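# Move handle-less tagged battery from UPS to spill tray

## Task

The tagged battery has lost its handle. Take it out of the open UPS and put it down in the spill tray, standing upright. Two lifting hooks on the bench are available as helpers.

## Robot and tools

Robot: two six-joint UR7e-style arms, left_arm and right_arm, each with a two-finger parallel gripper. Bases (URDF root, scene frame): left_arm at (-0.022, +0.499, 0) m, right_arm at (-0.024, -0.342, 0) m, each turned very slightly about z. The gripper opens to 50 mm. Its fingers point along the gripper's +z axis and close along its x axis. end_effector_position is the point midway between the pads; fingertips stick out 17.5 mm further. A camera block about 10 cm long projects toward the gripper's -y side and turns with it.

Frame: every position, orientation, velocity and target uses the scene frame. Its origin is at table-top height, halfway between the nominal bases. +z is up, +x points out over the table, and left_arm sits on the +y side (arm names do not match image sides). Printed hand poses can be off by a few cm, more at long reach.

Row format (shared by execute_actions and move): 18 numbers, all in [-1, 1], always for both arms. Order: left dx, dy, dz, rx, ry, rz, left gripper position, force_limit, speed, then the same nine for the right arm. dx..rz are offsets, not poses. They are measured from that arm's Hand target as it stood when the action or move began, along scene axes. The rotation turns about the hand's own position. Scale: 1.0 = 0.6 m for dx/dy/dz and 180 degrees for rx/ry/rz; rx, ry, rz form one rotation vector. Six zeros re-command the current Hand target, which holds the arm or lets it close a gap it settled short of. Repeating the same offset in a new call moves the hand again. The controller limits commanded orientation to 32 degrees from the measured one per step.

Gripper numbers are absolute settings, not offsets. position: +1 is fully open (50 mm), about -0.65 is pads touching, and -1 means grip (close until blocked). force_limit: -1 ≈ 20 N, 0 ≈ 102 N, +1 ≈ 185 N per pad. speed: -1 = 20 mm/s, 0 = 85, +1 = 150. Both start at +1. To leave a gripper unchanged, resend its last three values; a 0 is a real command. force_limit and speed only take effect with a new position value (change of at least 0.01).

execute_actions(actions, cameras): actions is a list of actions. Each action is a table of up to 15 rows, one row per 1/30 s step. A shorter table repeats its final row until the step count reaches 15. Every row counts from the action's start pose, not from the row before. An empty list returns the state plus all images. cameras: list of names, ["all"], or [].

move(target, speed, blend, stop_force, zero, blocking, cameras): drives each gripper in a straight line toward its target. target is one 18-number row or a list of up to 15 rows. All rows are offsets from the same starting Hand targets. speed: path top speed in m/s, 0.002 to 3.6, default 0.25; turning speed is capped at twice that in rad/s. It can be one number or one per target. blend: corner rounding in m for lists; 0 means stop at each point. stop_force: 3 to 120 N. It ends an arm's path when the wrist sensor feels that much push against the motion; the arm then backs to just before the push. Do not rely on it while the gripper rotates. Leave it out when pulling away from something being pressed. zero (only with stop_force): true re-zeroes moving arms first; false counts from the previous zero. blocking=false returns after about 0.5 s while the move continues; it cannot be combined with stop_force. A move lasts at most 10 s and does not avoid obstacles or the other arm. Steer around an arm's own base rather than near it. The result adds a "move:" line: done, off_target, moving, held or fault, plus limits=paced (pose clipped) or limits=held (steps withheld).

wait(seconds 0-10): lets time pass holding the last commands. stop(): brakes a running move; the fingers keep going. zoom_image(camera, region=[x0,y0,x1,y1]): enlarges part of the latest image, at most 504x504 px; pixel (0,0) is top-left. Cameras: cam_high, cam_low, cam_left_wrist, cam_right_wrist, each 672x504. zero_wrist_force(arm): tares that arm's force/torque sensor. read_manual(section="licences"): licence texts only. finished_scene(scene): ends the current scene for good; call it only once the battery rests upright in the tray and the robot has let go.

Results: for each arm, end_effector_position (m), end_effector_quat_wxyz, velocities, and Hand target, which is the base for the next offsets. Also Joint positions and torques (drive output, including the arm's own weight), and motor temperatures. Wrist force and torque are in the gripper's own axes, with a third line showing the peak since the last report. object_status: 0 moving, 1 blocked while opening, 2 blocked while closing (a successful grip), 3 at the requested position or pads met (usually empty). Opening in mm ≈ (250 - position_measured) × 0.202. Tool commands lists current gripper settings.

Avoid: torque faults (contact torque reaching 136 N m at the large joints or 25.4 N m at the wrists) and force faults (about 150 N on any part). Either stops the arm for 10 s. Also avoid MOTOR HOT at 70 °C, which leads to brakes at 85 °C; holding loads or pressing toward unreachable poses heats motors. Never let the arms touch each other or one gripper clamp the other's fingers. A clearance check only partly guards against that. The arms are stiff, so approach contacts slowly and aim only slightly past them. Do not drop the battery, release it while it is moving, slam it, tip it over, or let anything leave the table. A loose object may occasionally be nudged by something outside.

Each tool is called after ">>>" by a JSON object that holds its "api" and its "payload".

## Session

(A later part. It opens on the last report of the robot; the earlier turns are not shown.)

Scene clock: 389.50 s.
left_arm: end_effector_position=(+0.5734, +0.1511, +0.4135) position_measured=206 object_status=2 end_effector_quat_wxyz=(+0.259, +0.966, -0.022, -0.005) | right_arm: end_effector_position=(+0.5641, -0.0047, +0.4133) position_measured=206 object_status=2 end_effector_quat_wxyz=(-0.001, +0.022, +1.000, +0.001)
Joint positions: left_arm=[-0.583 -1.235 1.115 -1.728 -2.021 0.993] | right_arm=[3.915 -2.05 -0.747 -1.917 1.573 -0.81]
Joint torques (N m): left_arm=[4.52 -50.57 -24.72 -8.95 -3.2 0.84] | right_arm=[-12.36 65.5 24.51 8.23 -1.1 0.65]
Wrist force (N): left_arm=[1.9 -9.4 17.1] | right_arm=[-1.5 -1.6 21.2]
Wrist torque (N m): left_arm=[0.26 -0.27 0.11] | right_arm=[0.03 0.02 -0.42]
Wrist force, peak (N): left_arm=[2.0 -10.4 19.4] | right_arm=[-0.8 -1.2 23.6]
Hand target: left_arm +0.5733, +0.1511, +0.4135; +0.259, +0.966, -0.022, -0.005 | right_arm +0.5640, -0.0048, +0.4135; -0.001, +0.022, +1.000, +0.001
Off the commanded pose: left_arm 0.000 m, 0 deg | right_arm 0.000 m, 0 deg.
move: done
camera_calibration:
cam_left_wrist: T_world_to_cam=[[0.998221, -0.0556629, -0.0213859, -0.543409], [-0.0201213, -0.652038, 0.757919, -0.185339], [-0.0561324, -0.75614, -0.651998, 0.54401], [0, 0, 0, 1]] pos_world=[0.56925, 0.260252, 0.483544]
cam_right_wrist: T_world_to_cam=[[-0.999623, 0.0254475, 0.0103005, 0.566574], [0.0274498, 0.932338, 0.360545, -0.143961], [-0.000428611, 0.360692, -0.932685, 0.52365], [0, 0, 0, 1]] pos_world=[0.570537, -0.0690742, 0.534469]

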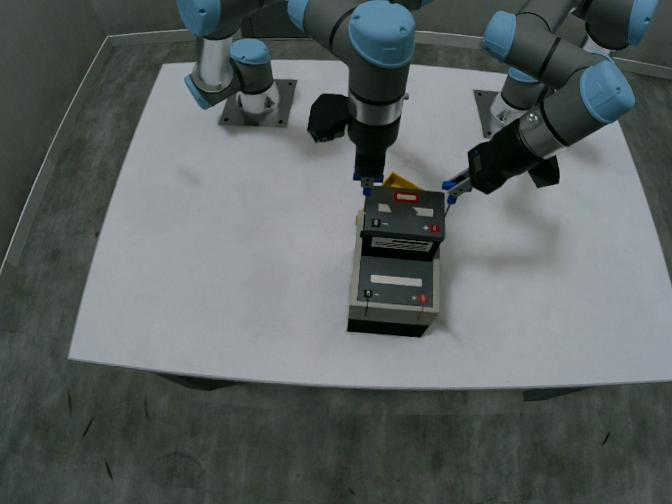

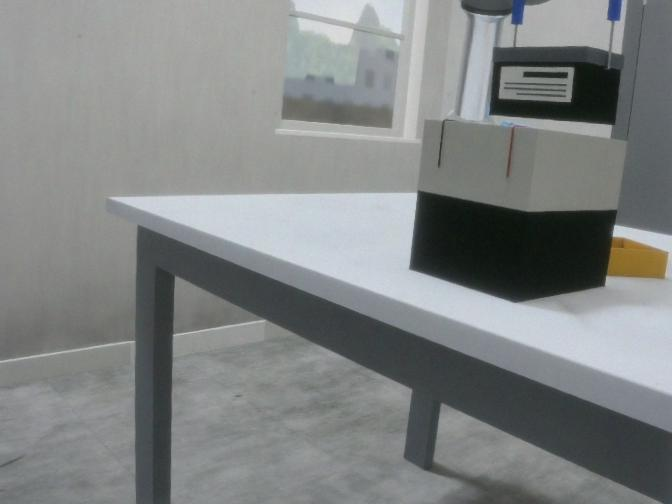

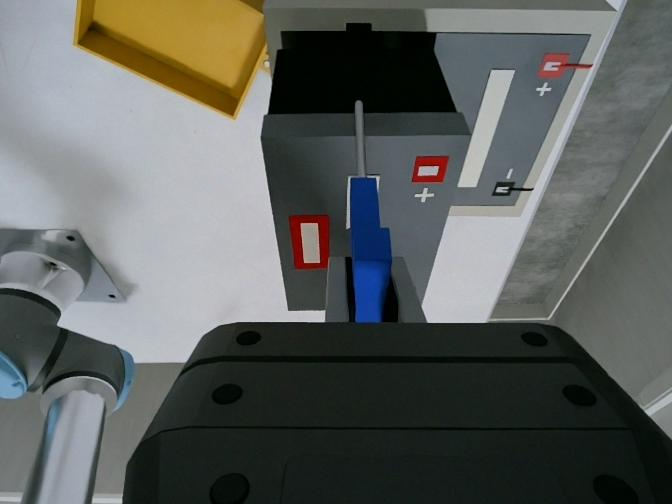

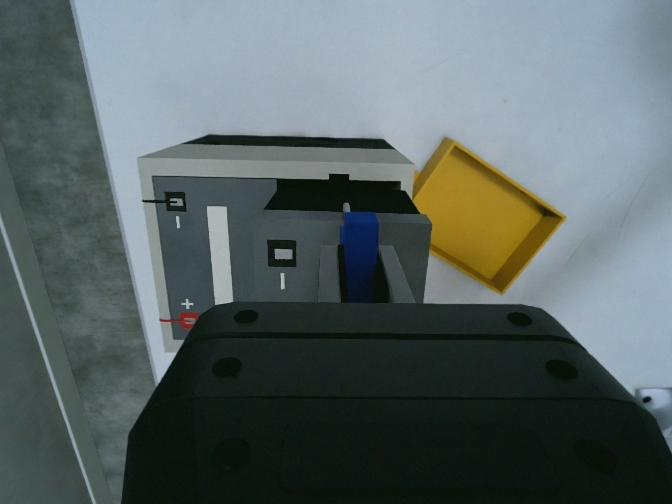

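>>> {"api": "move", "payload": {"target": [[-0.0542,0.0028,0,0,0,0.0417,-1,0.2,-0.9,-0.0213,0.0032,0,0,0,0.0417,-1,0.2,-0.9],[-0.1082,0.0035,0,0,0,0.0833,-1,0.2,-0.9,-0.0430,0.0088,0,0,0,0.0833,-1,0.2,-0.9],[-0.1618,0.0020,0,0,0,0.125,-1,0.2,-0.9,-0.0650,0.0163,0,0,0,0.125,-1,0.2,-0.9]], "speed": 0.06, "blend": [0.004,0.004,0], "cameras": ["cam_left_wrist","cam_right_wrist","cam_low"]}}

Scene clock: 430.83 s.
left_arm: end_effector_position=(+0.4762, +0.1523, +0.4135) position_measured=206 object_status=2 end_effector_quat_wxyz=(+0.255, +0.951, +0.167, +0.045) | right_arm: end_effector_position=(+0.5249, +0.0050, +0.4135) position_measured=206 object_status=2 end_effector_quat_wxyz=(-0.001, -0.174, +0.985, +0.001)
Joint positions: left_arm=[-0.751 -1.553 1.539 -2.028 -1.81 0.439] | right_arm=[3.967 -1.961 -0.878 -1.875 1.573 -1.15]
Joint torques (N m): left_arm=[8.24 -28.46 -45.52 -6.16 -3.07 1.73] | right_arm=[-1.07 42.86 41.51 7.46 -1.69 2.21]
Wrist force (N): left_arm=[1.5 -9.9 17.1] | right_arm=[-1.0 -2.9 21.0]
Wrist torque (N m): left_arm=[0.36 -0.32 -0.10] | right_arm=[0.10 0.04 -0.37]
Wrist force, peak (N): left_arm=[1.7 -8.1 18.1] | right_arm=[-1.3 -1.9 21.3]
Hand target: left_arm +0.4763, +0.1523, +0.4135; +0.255, +0.951, +0.167, +0.045 | right_arm +0.5250, +0.0050, +0.4135; -0.001, -0.174, +0.985, +0.001
Off the commanded pose: left_arm 0.000 m, 0 deg | right_arm 0.000 m, 0 deg.
move: done
camera_calibration:
cam_left_wrist: T_world_to_cam=[[0.943611, 0.33038, -0.0211593, -0.479234], [0.230609, -0.610104, 0.758019, -0.312374], [0.237525, -0.720155, -0.651889, 0.394084], [0, 0, 0, 1]] pos_world=[0.430642, 0.25155, 0.483544]
cam_right_wrist: T_world_to_cam=[[-0.933226, -0.359149, 0.0100163, 0.494478], [-0.331595, 0.871691, 0.360831, 0.0364975], [-0.138323, 0.333415, -0.932578, 0.592755], [0, 0, 0, 1]] pos_world=[0.555554, -0.0518565, 0.534667]
Images, in order (width x height): cam_low 672x504, cam_left_wrist 672x504, cam_right_wrist 672x504.

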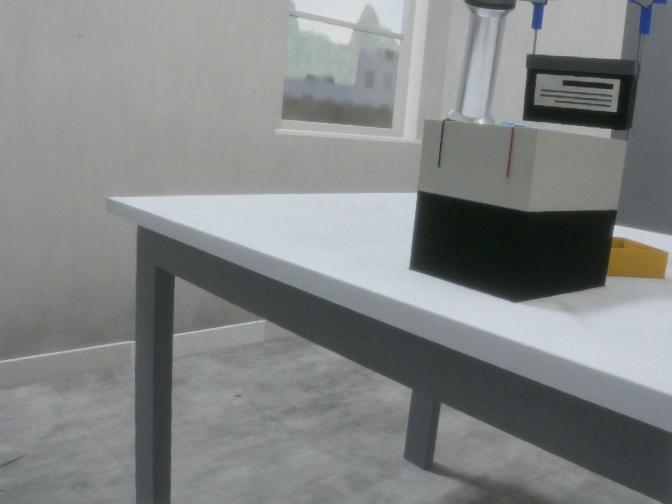

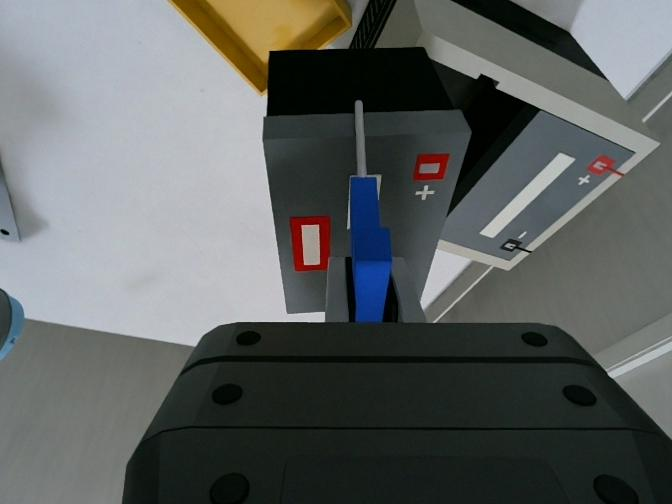

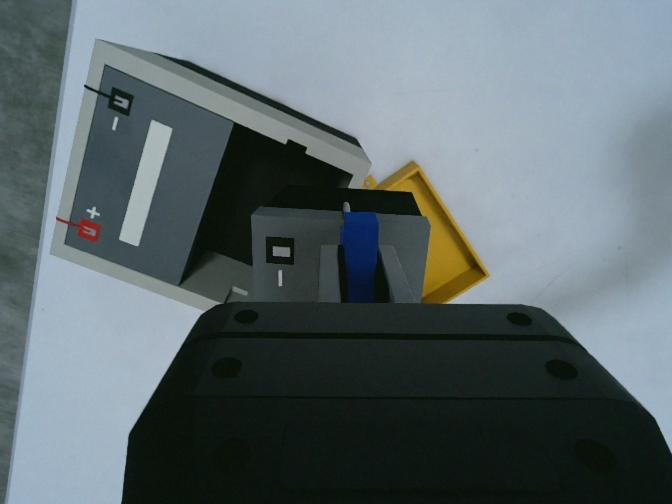

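>>> {"api": "move", "payload": {"target": [[-0.0528,-0.0035,0,0,0,0.0417,-1,0.2,-0.9,-0.0228,0.0095,0,0,0,0.0417,-1,0.2,-0.9],[-0.1050,-0.0088,0,0,0,0.0833,-1,0.2,-0.9,-0.0467,0.0212,0,0,0,0.0833,-1,0.2,-0.9],[-0.1557,-0.0160,0,0,0,0.125,-1,0.2,-0.9,-0.0717,0.0343,0,0,0,0.125,-1,0.2,-0.9]], "speed": 0.06, "blend": [0.004,0.004,0], "cameras": ["cam_left_wrist","cam_right_wrist"]}}

Scene clock: 438.93 s.
left_arm: end_effector_position=(+0.3827, +0.1428, +0.4134) position_measured=206 object_status=2 end_effector_quat_wxyz=(+0.241, +0.901, +0.349, +0.094) | right_arm: end_effector_position=(+0.4819, +0.0257, +0.4135) position_measured=206 object_status=2 end_effector_quat_wxyz=(-0.001, -0.362, +0.932, +0.000)
Joint positions: left_arm=[-1.043 -1.785 1.757 -2.059 -1.476 -0.163] | right_arm=[4.04 -1.892 -0.974 -1.848 1.572 -1.47]
Joint torques (N m): left_arm=[8.54 -16.54 -46.59 -11.39 -0.5 1.67] | right_arm=[-4.97 44.19 39.65 7.75 -0.97 2.02]
Wrist force (N): left_arm=[1.6 -11.4 15.5] | right_arm=[-1.3 -5.5 20.8]
Wrist torque (N m): left_arm=[0.55 -0.32 -0.09] | right_arm=[0.25 0.11 -0.38]
Wrist force, peak (N): left_arm=[1.2 -11.2 16.2] | right_arm=[-1.2 -6.0 21.5]
Hand target: left_arm +0.3828, +0.1427, +0.4135; +0.241, +0.901, +0.349, +0.094 | right_arm +0.4820, +0.0256, +0.4135; -0.001, -0.362, +0.932, +0.000
Off the commanded pose: left_arm 0.000 m, 0 deg | right_arm 0.000 m, 0 deg.
move: done
camera_calibration:
cam_left_wrist: T_world_to_cam=[[0.745326, 0.66636, -0.0212821, -0.359925], [0.446804, -0.47555, 0.757772, -0.398397], [0.494828, -0.574296, -0.652173, 0.290121], [0, 0, 0, 1]] pos_world=[0.302707, 0.216997, 0.483443]
cam_right_wrist: T_world_to_cam=[[-0.72467, -0.689022, 0.0100627, 0.369628], [-0.640018, 0.678399, 0.360767, 0.157937], [-0.255403, 0.254997, -0.932602, 0.638392], [0, 0, 0, 1]] pos_world=[0.531988, -0.0152503, 0.534668]
Images, in order (width x height): cam_left_wrist 672x504, cam_right_wrist 672x504.

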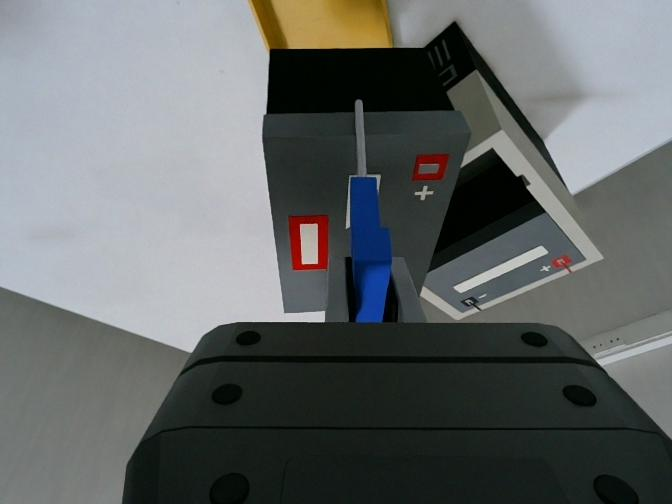

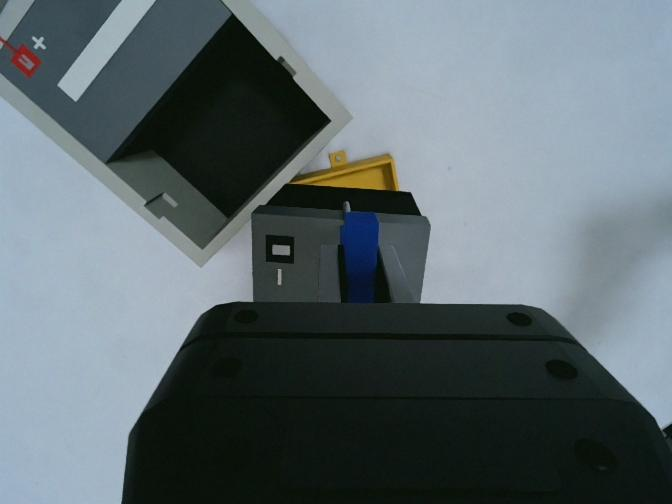

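>>> {"api": "move", "payload": {"target": [[-0.0498,-0.0082,0,0,0,0.0411,-1,0.2,-0.9,-0.0267,0.0147,0,0,0,0.0411,-1,0.2,-0.9],[-0.0980,-0.0178,0,0,0,0.0822,-1,0.2,-0.9,-0.0547,0.0307,0,0,0,0.0822,-1,0.2,-0.9]], "speed": 0.06, "blend": [0.004,0], "cameras": ["all"]}}

>>> {"api": "zoom_image", "payload": {"camera": "cam_high", "region": [320, 130, 470, 260]}}

Scene clock: 444.23 s.
left_arm: end_effector_position=(+0.3240, +0.1321, +0.4135) position_measured=206 object_status=2 end_effector_quat_wxyz=(+0.227, +0.848, +0.462, +0.124) | right_arm: end_effector_position=(+0.4491, +0.0441, +0.4135) position_measured=206 object_status=2 end_effector_quat_wxyz=(-0.001, -0.479, +0.878, +0.000)
Joint positions: left_arm=[-1.28 -1.872 1.799 -1.918 -1.249 -0.614] | right_arm=[4.102 -1.851 -1.028 -1.835 1.572 -1.667]
Joint torques (N m): left_arm=[8.46 -10.3 -35.17 -10.64 1.6 0.92] | right_arm=[-10.86 41.33 40.67 7.4 -0.94 2.18]
Wrist force (N): left_arm=[1.5 -12.1 14.3] | right_arm=[-1.4 -5.6 20.5]
Wrist torque (N m): left_arm=[0.69 -0.25 -0.10] | right_arm=[0.26 0.09 -0.39]
Wrist force, peak (N): left_arm=[1.1 -12.3 15.7] | right_arm=[-1.2 -6.4 21.6]
Hand target: left_arm +0.3240, +0.1321, +0.4135; +0.227, +0.848, +0.462, +0.124 | right_arm +0.4492, +0.0440, +0.4135; -0.001, -0.479, +0.878, +0.000
Off the commanded pose: left_arm 0.000 m, 0 deg | right_arm 0.000 m, 0 deg.
move: done
camera_calibration:
cam_left_wrist: T_world_to_cam=[[0.5505, 0.834563, -0.0213118, -0.268048], [0.553214, -0.345558, 0.757987, -0.429101], [0.625224, -0.429062, -0.651921, 0.25157], [0, 0, 0, 1]] pos_world=[0.227657, 0.183363, 0.483544]
cam_right_wrist: T_world_to_cam=[[-0.524718, -0.851217, 0.0100144, 0.275922], [-0.792017, 0.49247, 0.360808, 0.200783], [-0.312058, 0.181391, -0.932586, 0.65396], [0, 0, 0, 1]] pos_world=[0.507878, 0.0173683, 0.534668]

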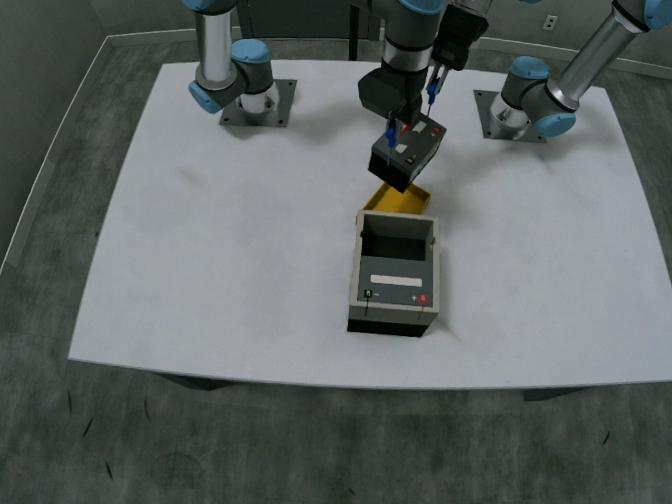

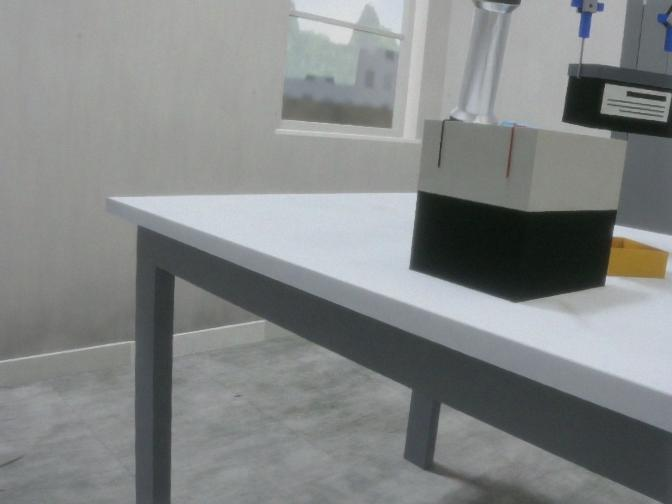

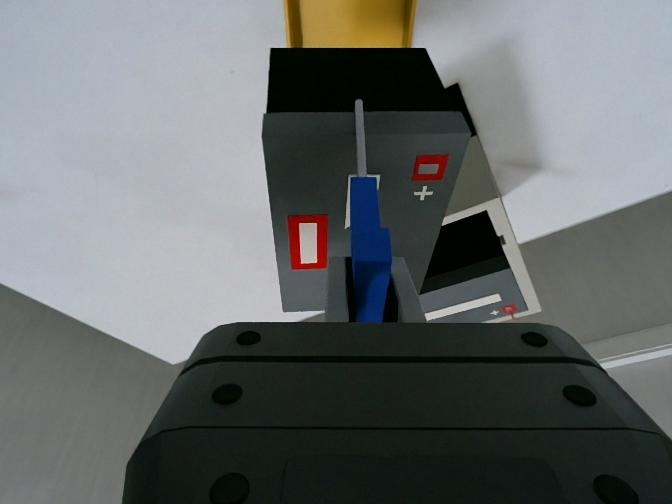

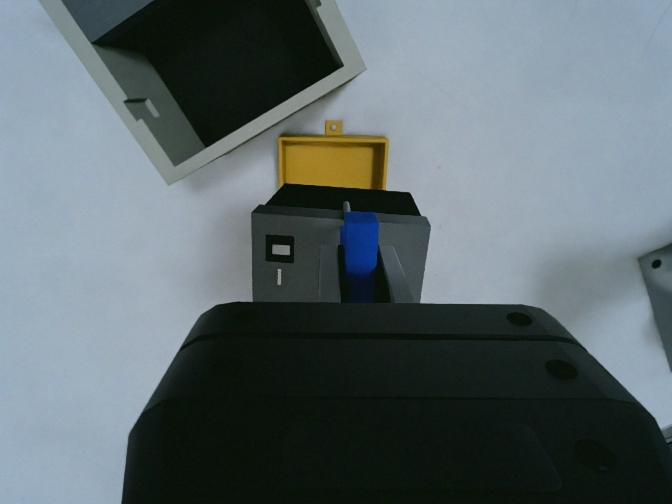

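Scaled by 3.360.

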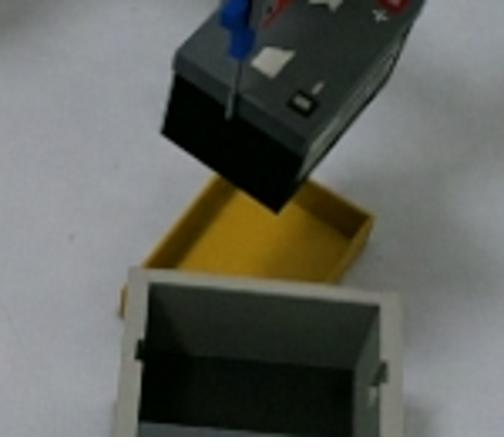

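>>> {"api": "zoom_image", "payload": {"camera": "cam_right_wrist", "region": [230, 100, 450, 310]}}

>>> {"api": "zoom_image", "payload": {"camera": "cam_left_wrist", "region": [250, 0, 500, 240]}}

>>> {"api": "zoom_image", "payload": {"camera": "cam_low", "region": [540, 0, 672, 140]}}

Scaled by 2.291.

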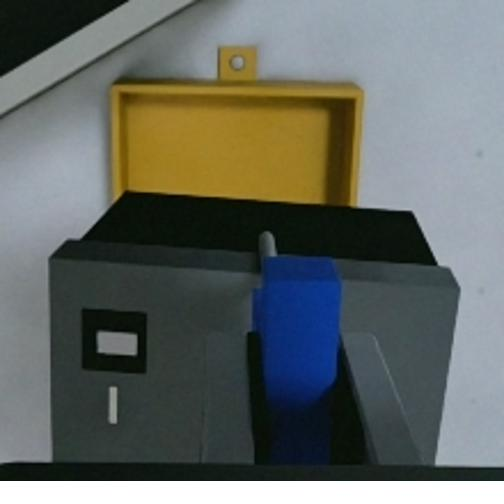

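Scaled by 2.016.

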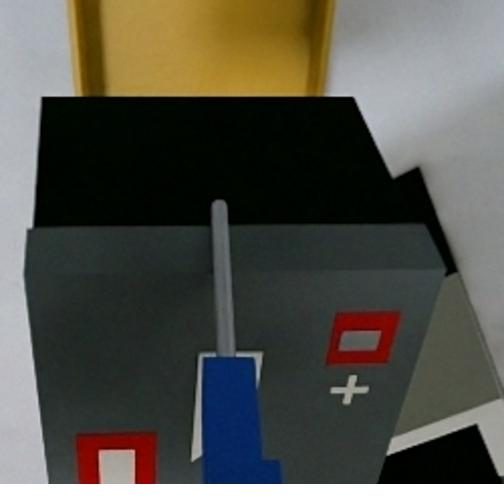

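Scaled by 3.600.

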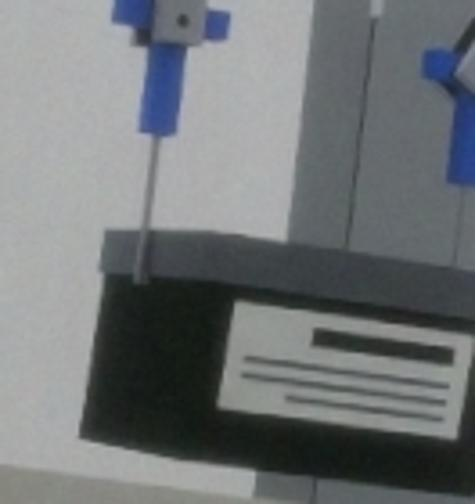

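>>> {"api": "move", "payload": {"target": [[-0.003,-0.0047,0,0,0,0.0139,-1,0.2,-0.9,0.003,0.0047,0,0,0,0.0139,-1,0.2,-0.9],[-0.003,-0.0047,-0.2725,0,0,0.0139,-1,0.2,-0.9,0.003,0.0047,-0.2725,0,0,0.0139,-1,0.2,-0.9]], "speed": [0.03,0.08], "blend": [0,0], "cameras": ["all"]}}

>>> {"api": "zoom_image", "payload": {"camera": "cam_right_wrist", "region": [230, 100, 450, 310]}}

>>> {"api": "zoom_image", "payload": {"camera": "cam_left_wrist", "region": [240, 0, 490, 240]}}

>>> {"api": "zoom_image", "payload": {"camera": "cam_high", "region": [320, 110, 470, 240]}}

Scene clock: 481.07 s.
left_arm: end_effector_position=(+0.3222, +0.1293, +0.2499) position_measured=206 object_status=2 end_effector_quat_wxyz=(+0.224, +0.838, +0.481, +0.129) | right_arm: end_effector_position=(+0.4510, +0.0468, +0.2498) position_measured=206 object_status=2 end_effector_quat_wxyz=(-0.001, -0.498, +0.867, +0.000)
Joint positions: left_arm=[-1.299 -1.805 2.171 -2.337 -1.224 -0.675] | right_arm=[4.102 -1.839 -1.464 -1.411 1.572 -1.71]
Joint torques (N m): left_arm=[4.71 -33.67 -45.31 -7.28 4.14 1.74] | right_arm=[8.28 55.56 42.1 2.43 2.7 2.28]
Wrist force (N): left_arm=[1.5 -11.7 14.8] | right_arm=[-1.4 -5.5 20.3]
Wrist torque (N m): left_arm=[0.68 -0.29 -0.02] | right_arm=[0.30 0.13 -0.36]
Wrist force, peak (N): left_arm=[1.3 -13.3 18.0] | right_arm=[-0.9 -5.2 24.0]
Hand target: left_arm +0.3222, +0.1292, +0.2500; +0.224, +0.838, +0.481, +0.129 | right_arm +0.4510, +0.0468, +0.2500; -0.001, -0.498, +0.867, +0.000
Off the commanded pose: left_arm 0.000 m, 0 deg | right_arm 0.000 m, 0 deg.
move: done
camera_calibration:
cam_left_wrist: T_world_to_cam=[[0.513372, 0.857905, -0.0211884, -0.259306], [0.567939, -0.321139, 0.757836, -0.312925], [0.643347, -0.401085, -0.652101, 0.135396], [0, 0, 0, 1]] pos_world=[0.223736, 0.176273, 0.319943]
cam_right_wrist: T_world_to_cam=[[-0.487248, -0.873204, 0.0102268, 0.265001], [-0.812599, 0.457657, 0.36088, 0.270938], [-0.319802, 0.167527, -0.932556, 0.505657], [0, 0, 0, 1]] pos_world=[0.510994, 0.0226919, 0.371067]

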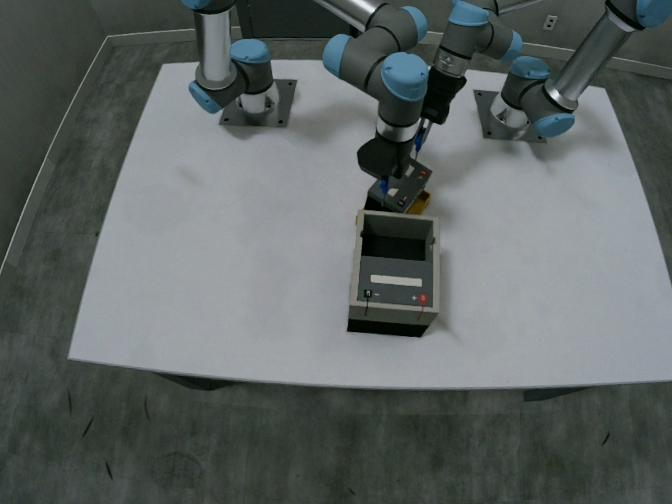

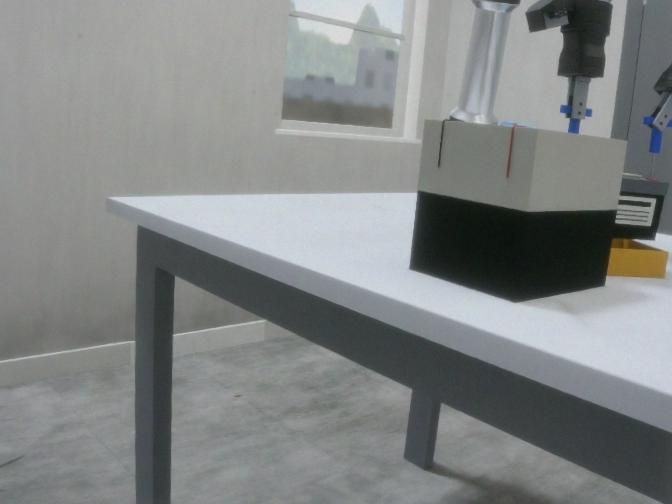

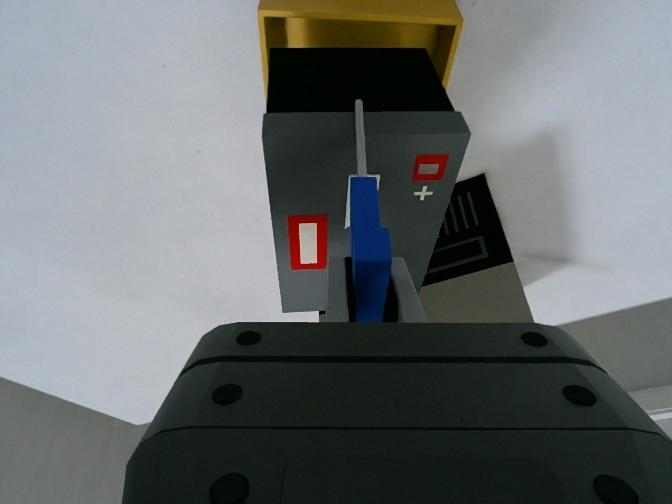

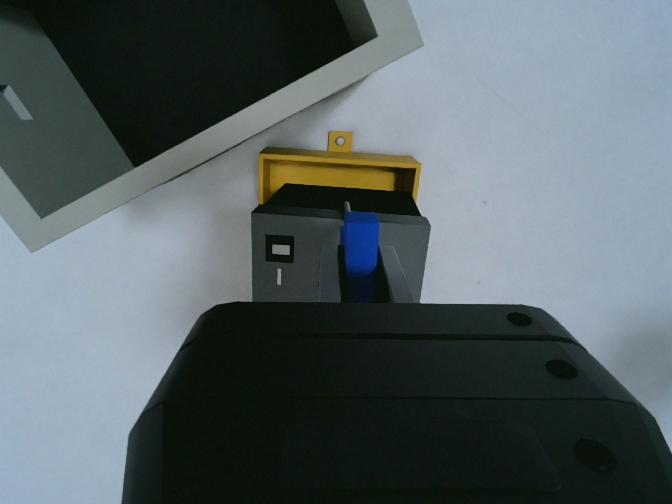

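Scaled by 2.291.

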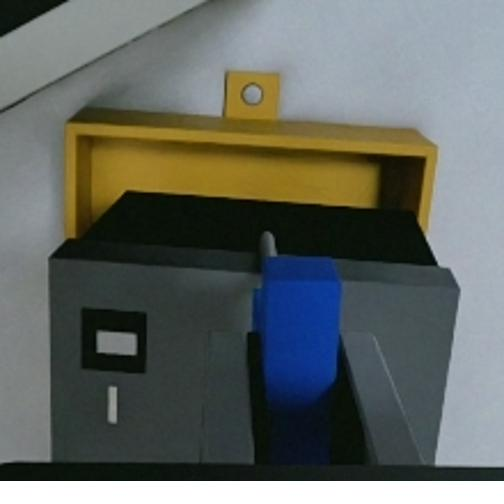

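Scaled by 2.016.

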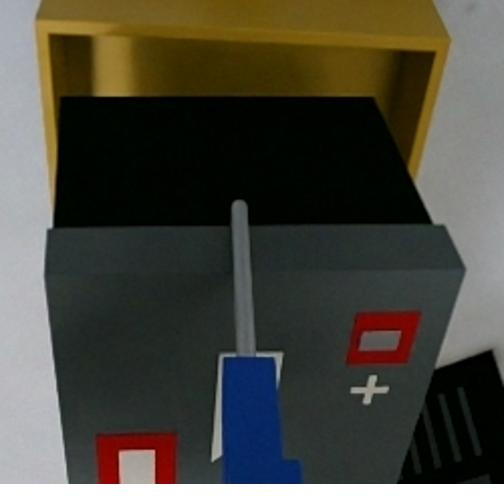

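Scaled by 3.360.

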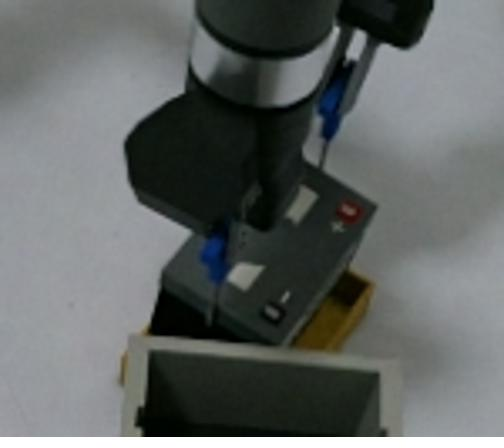

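>>> {"api": "move", "payload": {"target": [0,0,-0.0700,0,0,0,-1,0.2,-0.9,0,0,-0.0700,0,0,0,-1,0.2,-0.9], "speed": 0.06}}

>>> {"api": "move", "payload": {"target": [0,0,-0.035,0,0,0,-1,0.2,-0.9,0,0,-0.035,0,0,0,-1,0.2,-0.9], "speed": 0.012, "stop_force": 10, "cameras": ["all"]}}

Scene clock: 495.53 s.
left_arm: end_effector_position=(+0.3222, +0.1293, +0.2078) position_measured=206 object_status=2 end_effector_quat_wxyz=(+0.224, +0.838, +0.481, +0.129) | right_arm: end_effector_position=(+0.4510, +0.0468, +0.2078) position_measured=206 object_status=2 end_effector_quat_wxyz=(-0.001, -0.498, +0.867, +0.000)
Joint positions: left_arm=[-1.299 -1.753 2.25 -2.468 -1.224 -0.675] | right_arm=[4.102 -1.86 -1.547 -1.308 1.572 -1.71]
Joint torques (N m): left_arm=[-1 -34.85 -44.62 -6.51 3.89 1.3] | right_arm=[7.67 56.29 42.37 2.23 0.29 1.9]
Wrist force (N): left_arm=[1.3 -11.6 15.4] | right_arm=[-1.1 -6.0 20.8]
Wrist torque (N m): left_arm=[0.62 -0.32 -0.03] | right_arm=[0.32 0.12 -0.36]
Wrist force, peak (N): left_arm=[1.7 -13.0 16.8] | right_arm=[-1.2 -5.2 22.9]
Hand target: left_arm +0.3222, +0.1292, +0.2080; +0.224, +0.838, +0.481, +0.129 | right_arm +0.4510, +0.0468, +0.2080; -0.001, -0.498, +0.867, +0.000
Off the commanded pose: left_arm 0.000 m, 0 deg | right_arm 0.000 m, 0 deg.
move: done

Scene clock: 497.83 s.
left_arm: end_effector_position=(+0.3222, +0.1293, +0.1935) position_measured=206 object_status=2 end_effector_quat_wxyz=(+0.224, +0.838, +0.481, +0.129) | right_arm: end_effector_position=(+0.4510, +0.0468, +0.1936) position_measured=206 object_status=2 end_effector_quat_wxyz=(-0.001, -0.498, +0.867, +0.000)
Joint positions: left_arm=[-1.299 -1.732 2.275 -2.515 -1.224 -0.675] | right_arm=[4.102 -1.869 -1.572 -1.273 1.572 -1.71]
Joint torques (N m): left_arm=[-3.1 -30.58 -38.6 -7.79 1.01 1.38] | right_arm=[7.9 53.23 38.43 1.67 0.88 1.62]
Wrist force (N): left_arm=[1.4 -7.3 4.8] | right_arm=[-1.8 -5.9 13.4]
Wrist torque (N m): left_arm=[0.75 -0.30 -0.05] | right_arm=[0.34 -0.04 -0.36]
Wrist force, peak (N): left_arm=[1.4 -12.4 15.3] | right_arm=[-0.7 -5.9 21.3]
Hand target: left_arm +0.3222, +0.1292, +0.1936; +0.224, +0.838, +0.481, +0.129 (not the last commanded pose) | right_arm +0.4510, +0.0468, +0.1936; -0.001, -0.498, +0.867, +0.000 (not the last commanded pose)
Off the commanded pose: left_arm 0.007 m, 0 deg | right_arm 0.007 m, 0 deg.
move: contact (left_arm, right_arm)
camera_calibration:
cam_left_wrist: T_world_to_cam=[[0.513362, 0.857907, -0.0213359, -0.260458], [0.567929, -0.320994, 0.757905, -0.2703], [0.643363, -0.401197, -0.652016, 0.0986768], [0, 0, 0, 1]] pos_world=[0.223736, 0.176273, 0.263644]
cam_right_wrist: T_world_to_cam=[[-0.487267, -0.873195, 0.0100373, 0.265644], [-0.812659, 0.457634, 0.360771, 0.291284], [-0.319617, 0.167635, -0.9326, 0.453164], [0, 0, 0, 1]] pos_world=[0.510994, 0.0226916, 0.314868]

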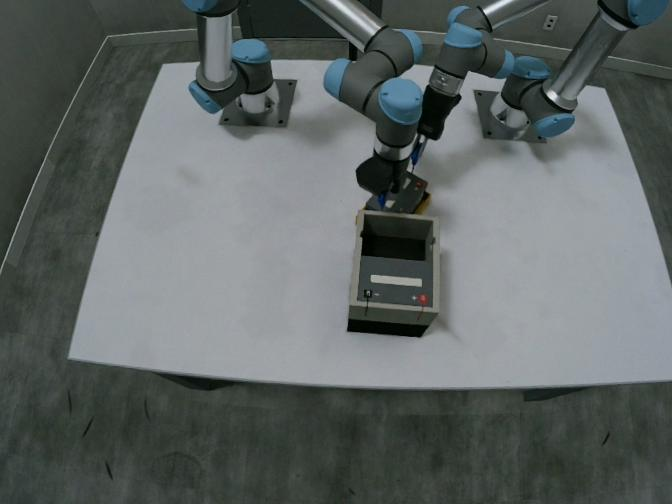

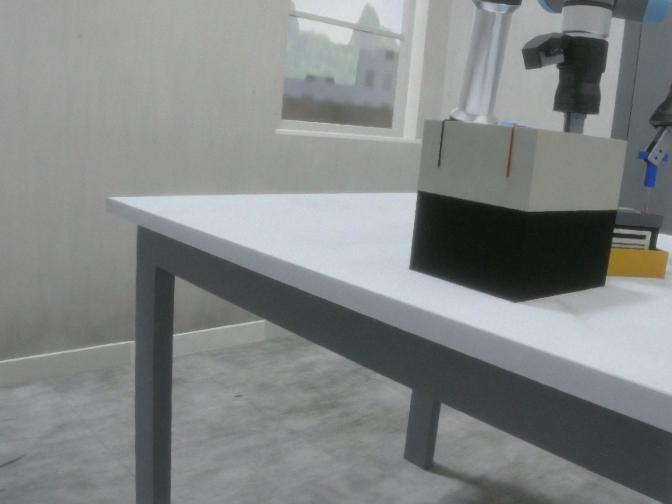

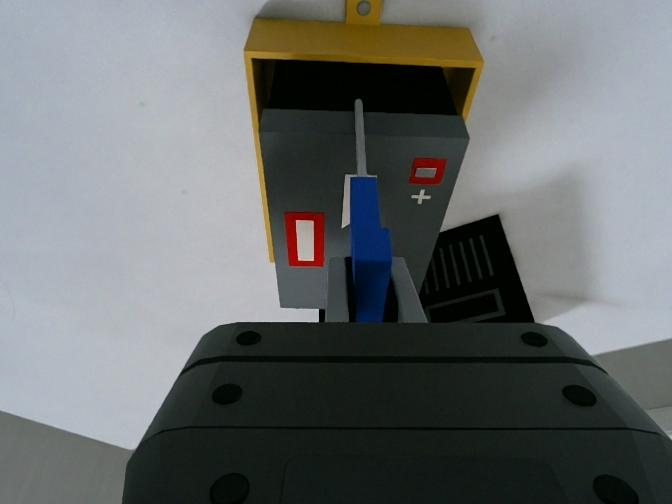

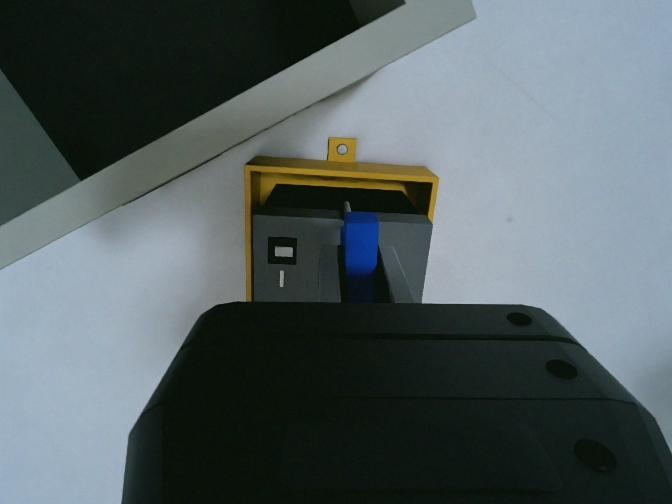

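>>> {"api": "move", "payload": {"target": [0,0,-0.0133,0,0,0,-1,0.2,-0.9,0,0,-0.0133,0,0,0,-1,0.2,-0.9], "speed": 0.012, "cameras": ["cam_left_wrist","cam_right_wrist"]}}

>>> {"api": "zoom_image", "payload": {"camera": "cam_right_wrist", "region": [230, 100, 450, 310]}}

>>> {"api": "zoom_image", "payload": {"camera": "cam_left_wrist", "region": [240, 0, 490, 240]}}

Scene clock: 501.17 s.
left_arm: end_effector_position=(+0.3222, +0.1292, +0.1855) position_measured=206 object_status=2 end_effector_quat_wxyz=(+0.224, +0.838, +0.481, +0.129) | right_arm: end_effector_position=(+0.4510, +0.0468, +0.1856) position_measured=206 object_status=2 end_effector_quat_wxyz=(-0.001, -0.498, +0.867, +0.000)
Joint positions: left_arm=[-1.299 -1.718 2.289 -2.542 -1.224 -0.675] | right_arm=[4.102 -1.875 -1.586 -1.253 1.572 -1.71]
Joint torques (N m): left_arm=[-3.56 -19.68 -23.83 -3.65 1.2 -0.18] | right_arm=[6.93 30.65 25.59 3.05 0.73 1.7]
Wrist force (N): left_arm=[1.7 -4.0 -3.1] | right_arm=[-0.8 -6.6 1.2]
Wrist torque (N m): left_arm=[0.85 -0.23 -0.03] | right_arm=[0.28 0.12 -0.37]
Wrist force, peak (N): left_arm=[2.2 -8.3 6.6] | right_arm=[-2.0 -6.4 14.3]
Hand target: left_arm +0.3222, +0.1292, +0.1856; +0.224, +0.838, +0.481, +0.129 | right_arm +0.4510, +0.0468, +0.1857; -0.001, -0.498, +0.867, +0.000
Off the commanded pose: left_arm 0.000 m, 0 deg | right_arm 0.000 m, 0 deg.
move: done
camera_calibration:
cam_left_wrist: T_world_to_cam=[[0.513362, 0.857907, -0.0213359, -0.260631], [0.567929, -0.320994, 0.757905, -0.264161], [0.643363, -0.401197, -0.652016, 0.0933955], [0, 0, 0, 1]] pos_world=[0.223736, 0.176273, 0.255544]
cam_right_wrist: T_world_to_cam=[[-0.487267, -0.873195, 0.0100373, 0.265726], [-0.812659, 0.457634, 0.360771, 0.294207], [-0.319617, 0.167635, -0.9326, 0.44561], [0, 0, 0, 1]] pos_world=[0.510994, 0.0226916, 0.306768]
Images, in order (width x height): cam_left_wrist 672x504, cam_right_wrist 672x504.

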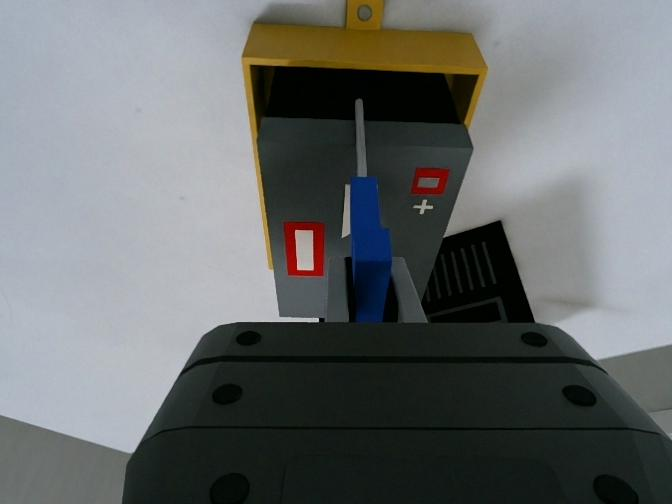

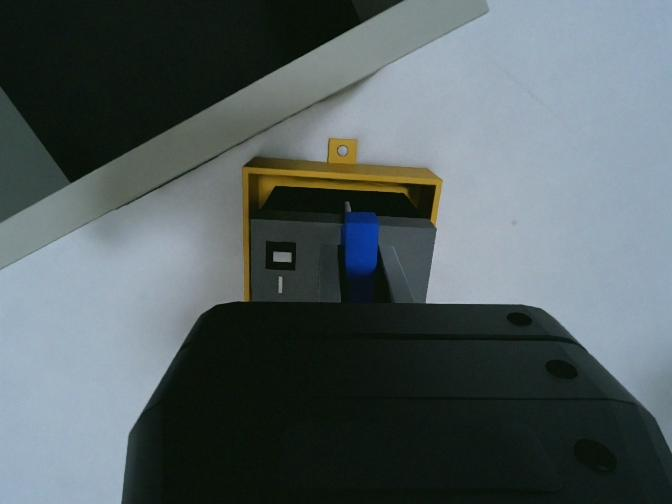

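Scaled by 2.291.

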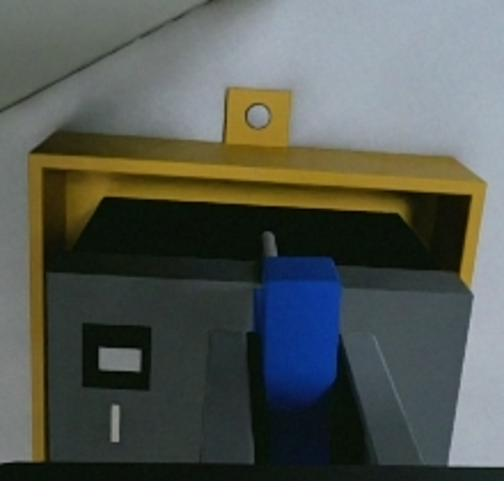

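Scaled by 2.016.

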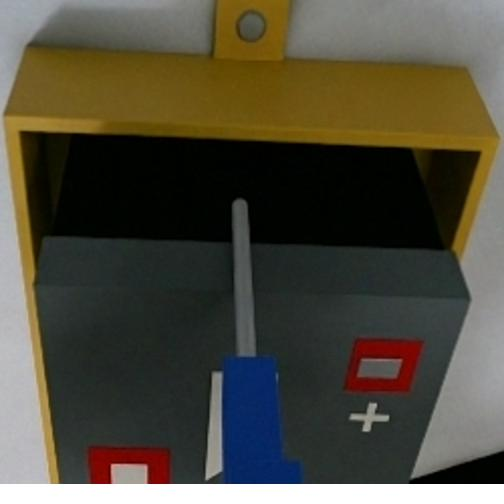

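>>> {"api": "move", "payload": {"target": [[-0.0015,0.0009,-0.0025,0,0,0,-1,0.2,-0.9,0.0015,-0.0009,-0.0025,0,0,0,-1,0.2,-0.9],[-0.0259,0.0152,-0.0025,0,0,0,-1,0.2,-0.9,0.0230,-0.0135,-0.0025,0,0,0,-1,0.2,-0.9]], "speed": [0.02,0.03], "cameras": ["all"]}}

>>> {"api": "zoom_image", "payload": {"camera": "cam_right_wrist", "region": [230, 100, 450, 310]}}

>>> {"api": "zoom_image", "payload": {"camera": "cam_left_wrist", "region": [240, 0, 490, 240]}}

Scene clock: 509.77 s.
left_arm: end_effector_position=(+0.3066, +0.1385, +0.1840) position_measured=206 object_status=2 end_effector_quat_wxyz=(+0.224, +0.838, +0.481, +0.129) | right_arm: end_effector_position=(+0.4650, +0.0386, +0.1842) position_measured=206 object_status=2 end_effector_quat_wxyz=(-0.001, -0.498, +0.867, +0.000)
Joint positions: left_arm=[-1.335 -1.767 2.328 -2.52 -1.21 -0.71] | right_arm=[4.075 -1.889 -1.571 -1.255 1.572 -1.737]
Joint torques (N m): left_arm=[7.53 -4 -35.29 -5.58 -0.22 1.48] | right_arm=[13.64 41.48 18.83 1.25 -2.04 2.07]
Wrist force (N): left_arm=[1.5 0.2 2.1] | right_arm=[-1.2 -0.6 2.7]
Wrist torque (N m): left_arm=[0.08 -0.30 0.06] | right_arm=[-0.11 0.11 -0.36]
Wrist force, peak (N): left_arm=[1.2 -5.6 0.1] | right_arm=[-1.2 -6.7 4.7]
Hand target: left_arm +0.3067, +0.1384, +0.1841; +0.224, +0.838, +0.481, +0.129 | right_arm +0.4648, +0.0387, +0.1842; -0.001, -0.498, +0.867, +0.000
Off the commanded pose: left_arm 0.000 m, 0 deg | right_arm 0.000 m, 0 deg.
move: done
camera_calibration:
cam_left_wrist: T_world_to_cam=[[0.513312, 0.857944, -0.0210608, -0.260614], [0.567898, -0.321172, 0.757853, -0.251159], [0.643431, -0.400975, -0.652086, 0.106107], [0, 0, 0, 1]] pos_world=[0.208136, 0.185473, 0.254043]
cam_right_wrist: T_world_to_cam=[[-0.487335, -0.873158, 0.00997325, 0.265407], [-0.812621, 0.457669, 0.360813, 0.309727], [-0.319612, 0.167732, -0.932585, 0.450113], [0, 0, 0, 1]] pos_world=[0.524894, 0.0144911, 0.305368]

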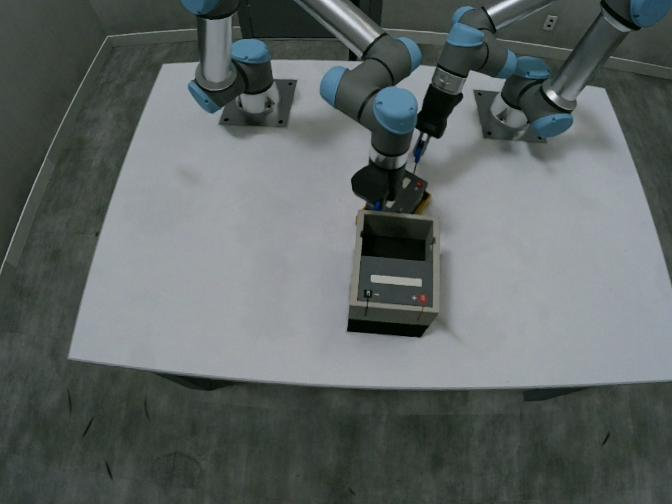

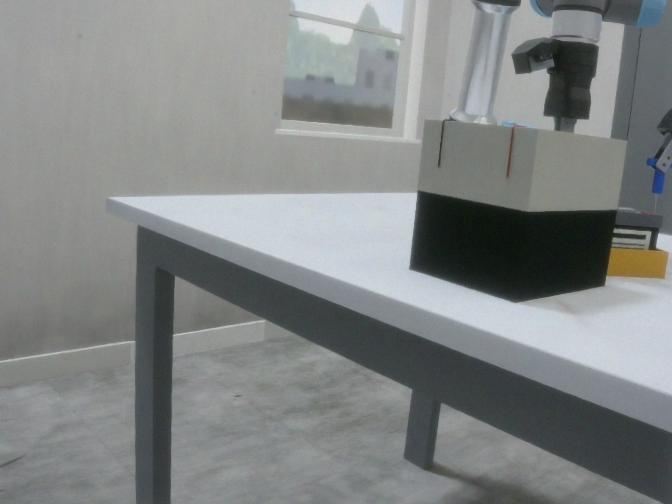

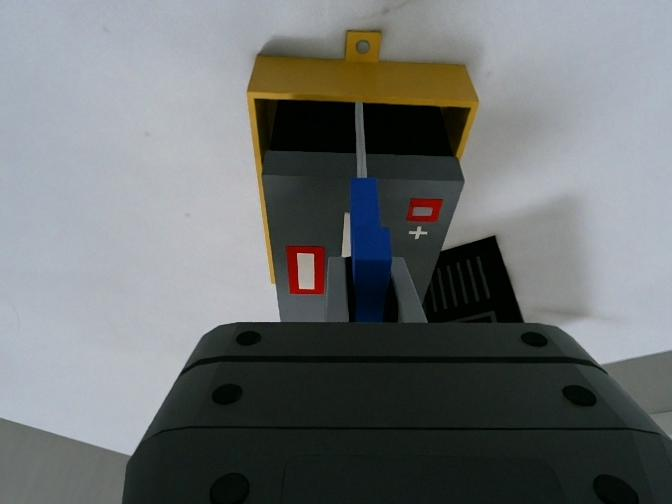

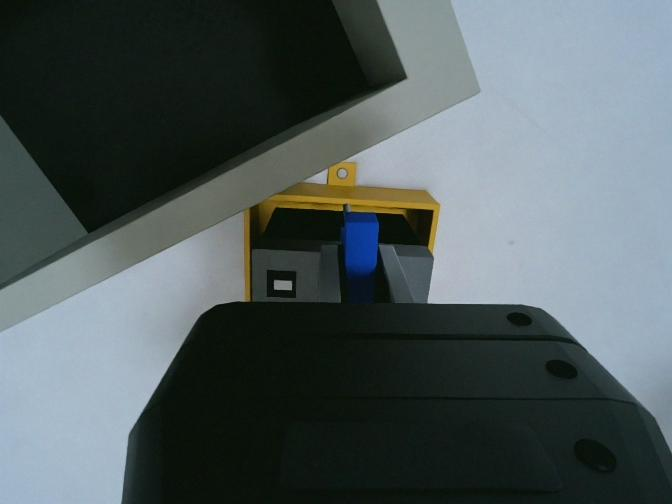

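Scaled by 2.291.

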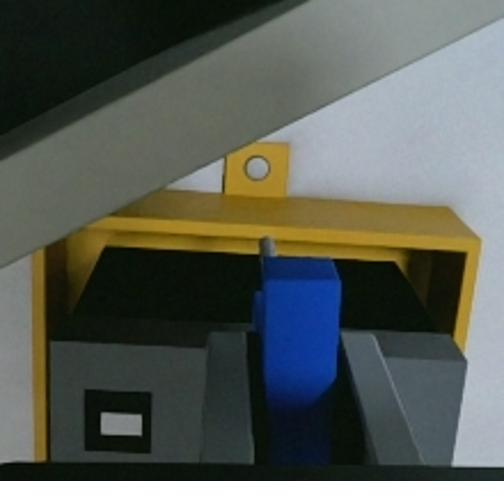

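Scaled by 2.016.

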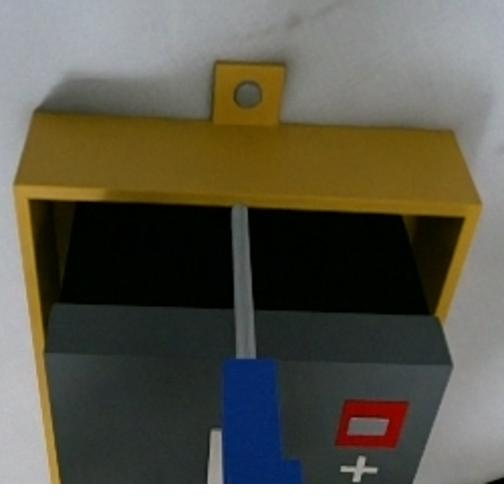

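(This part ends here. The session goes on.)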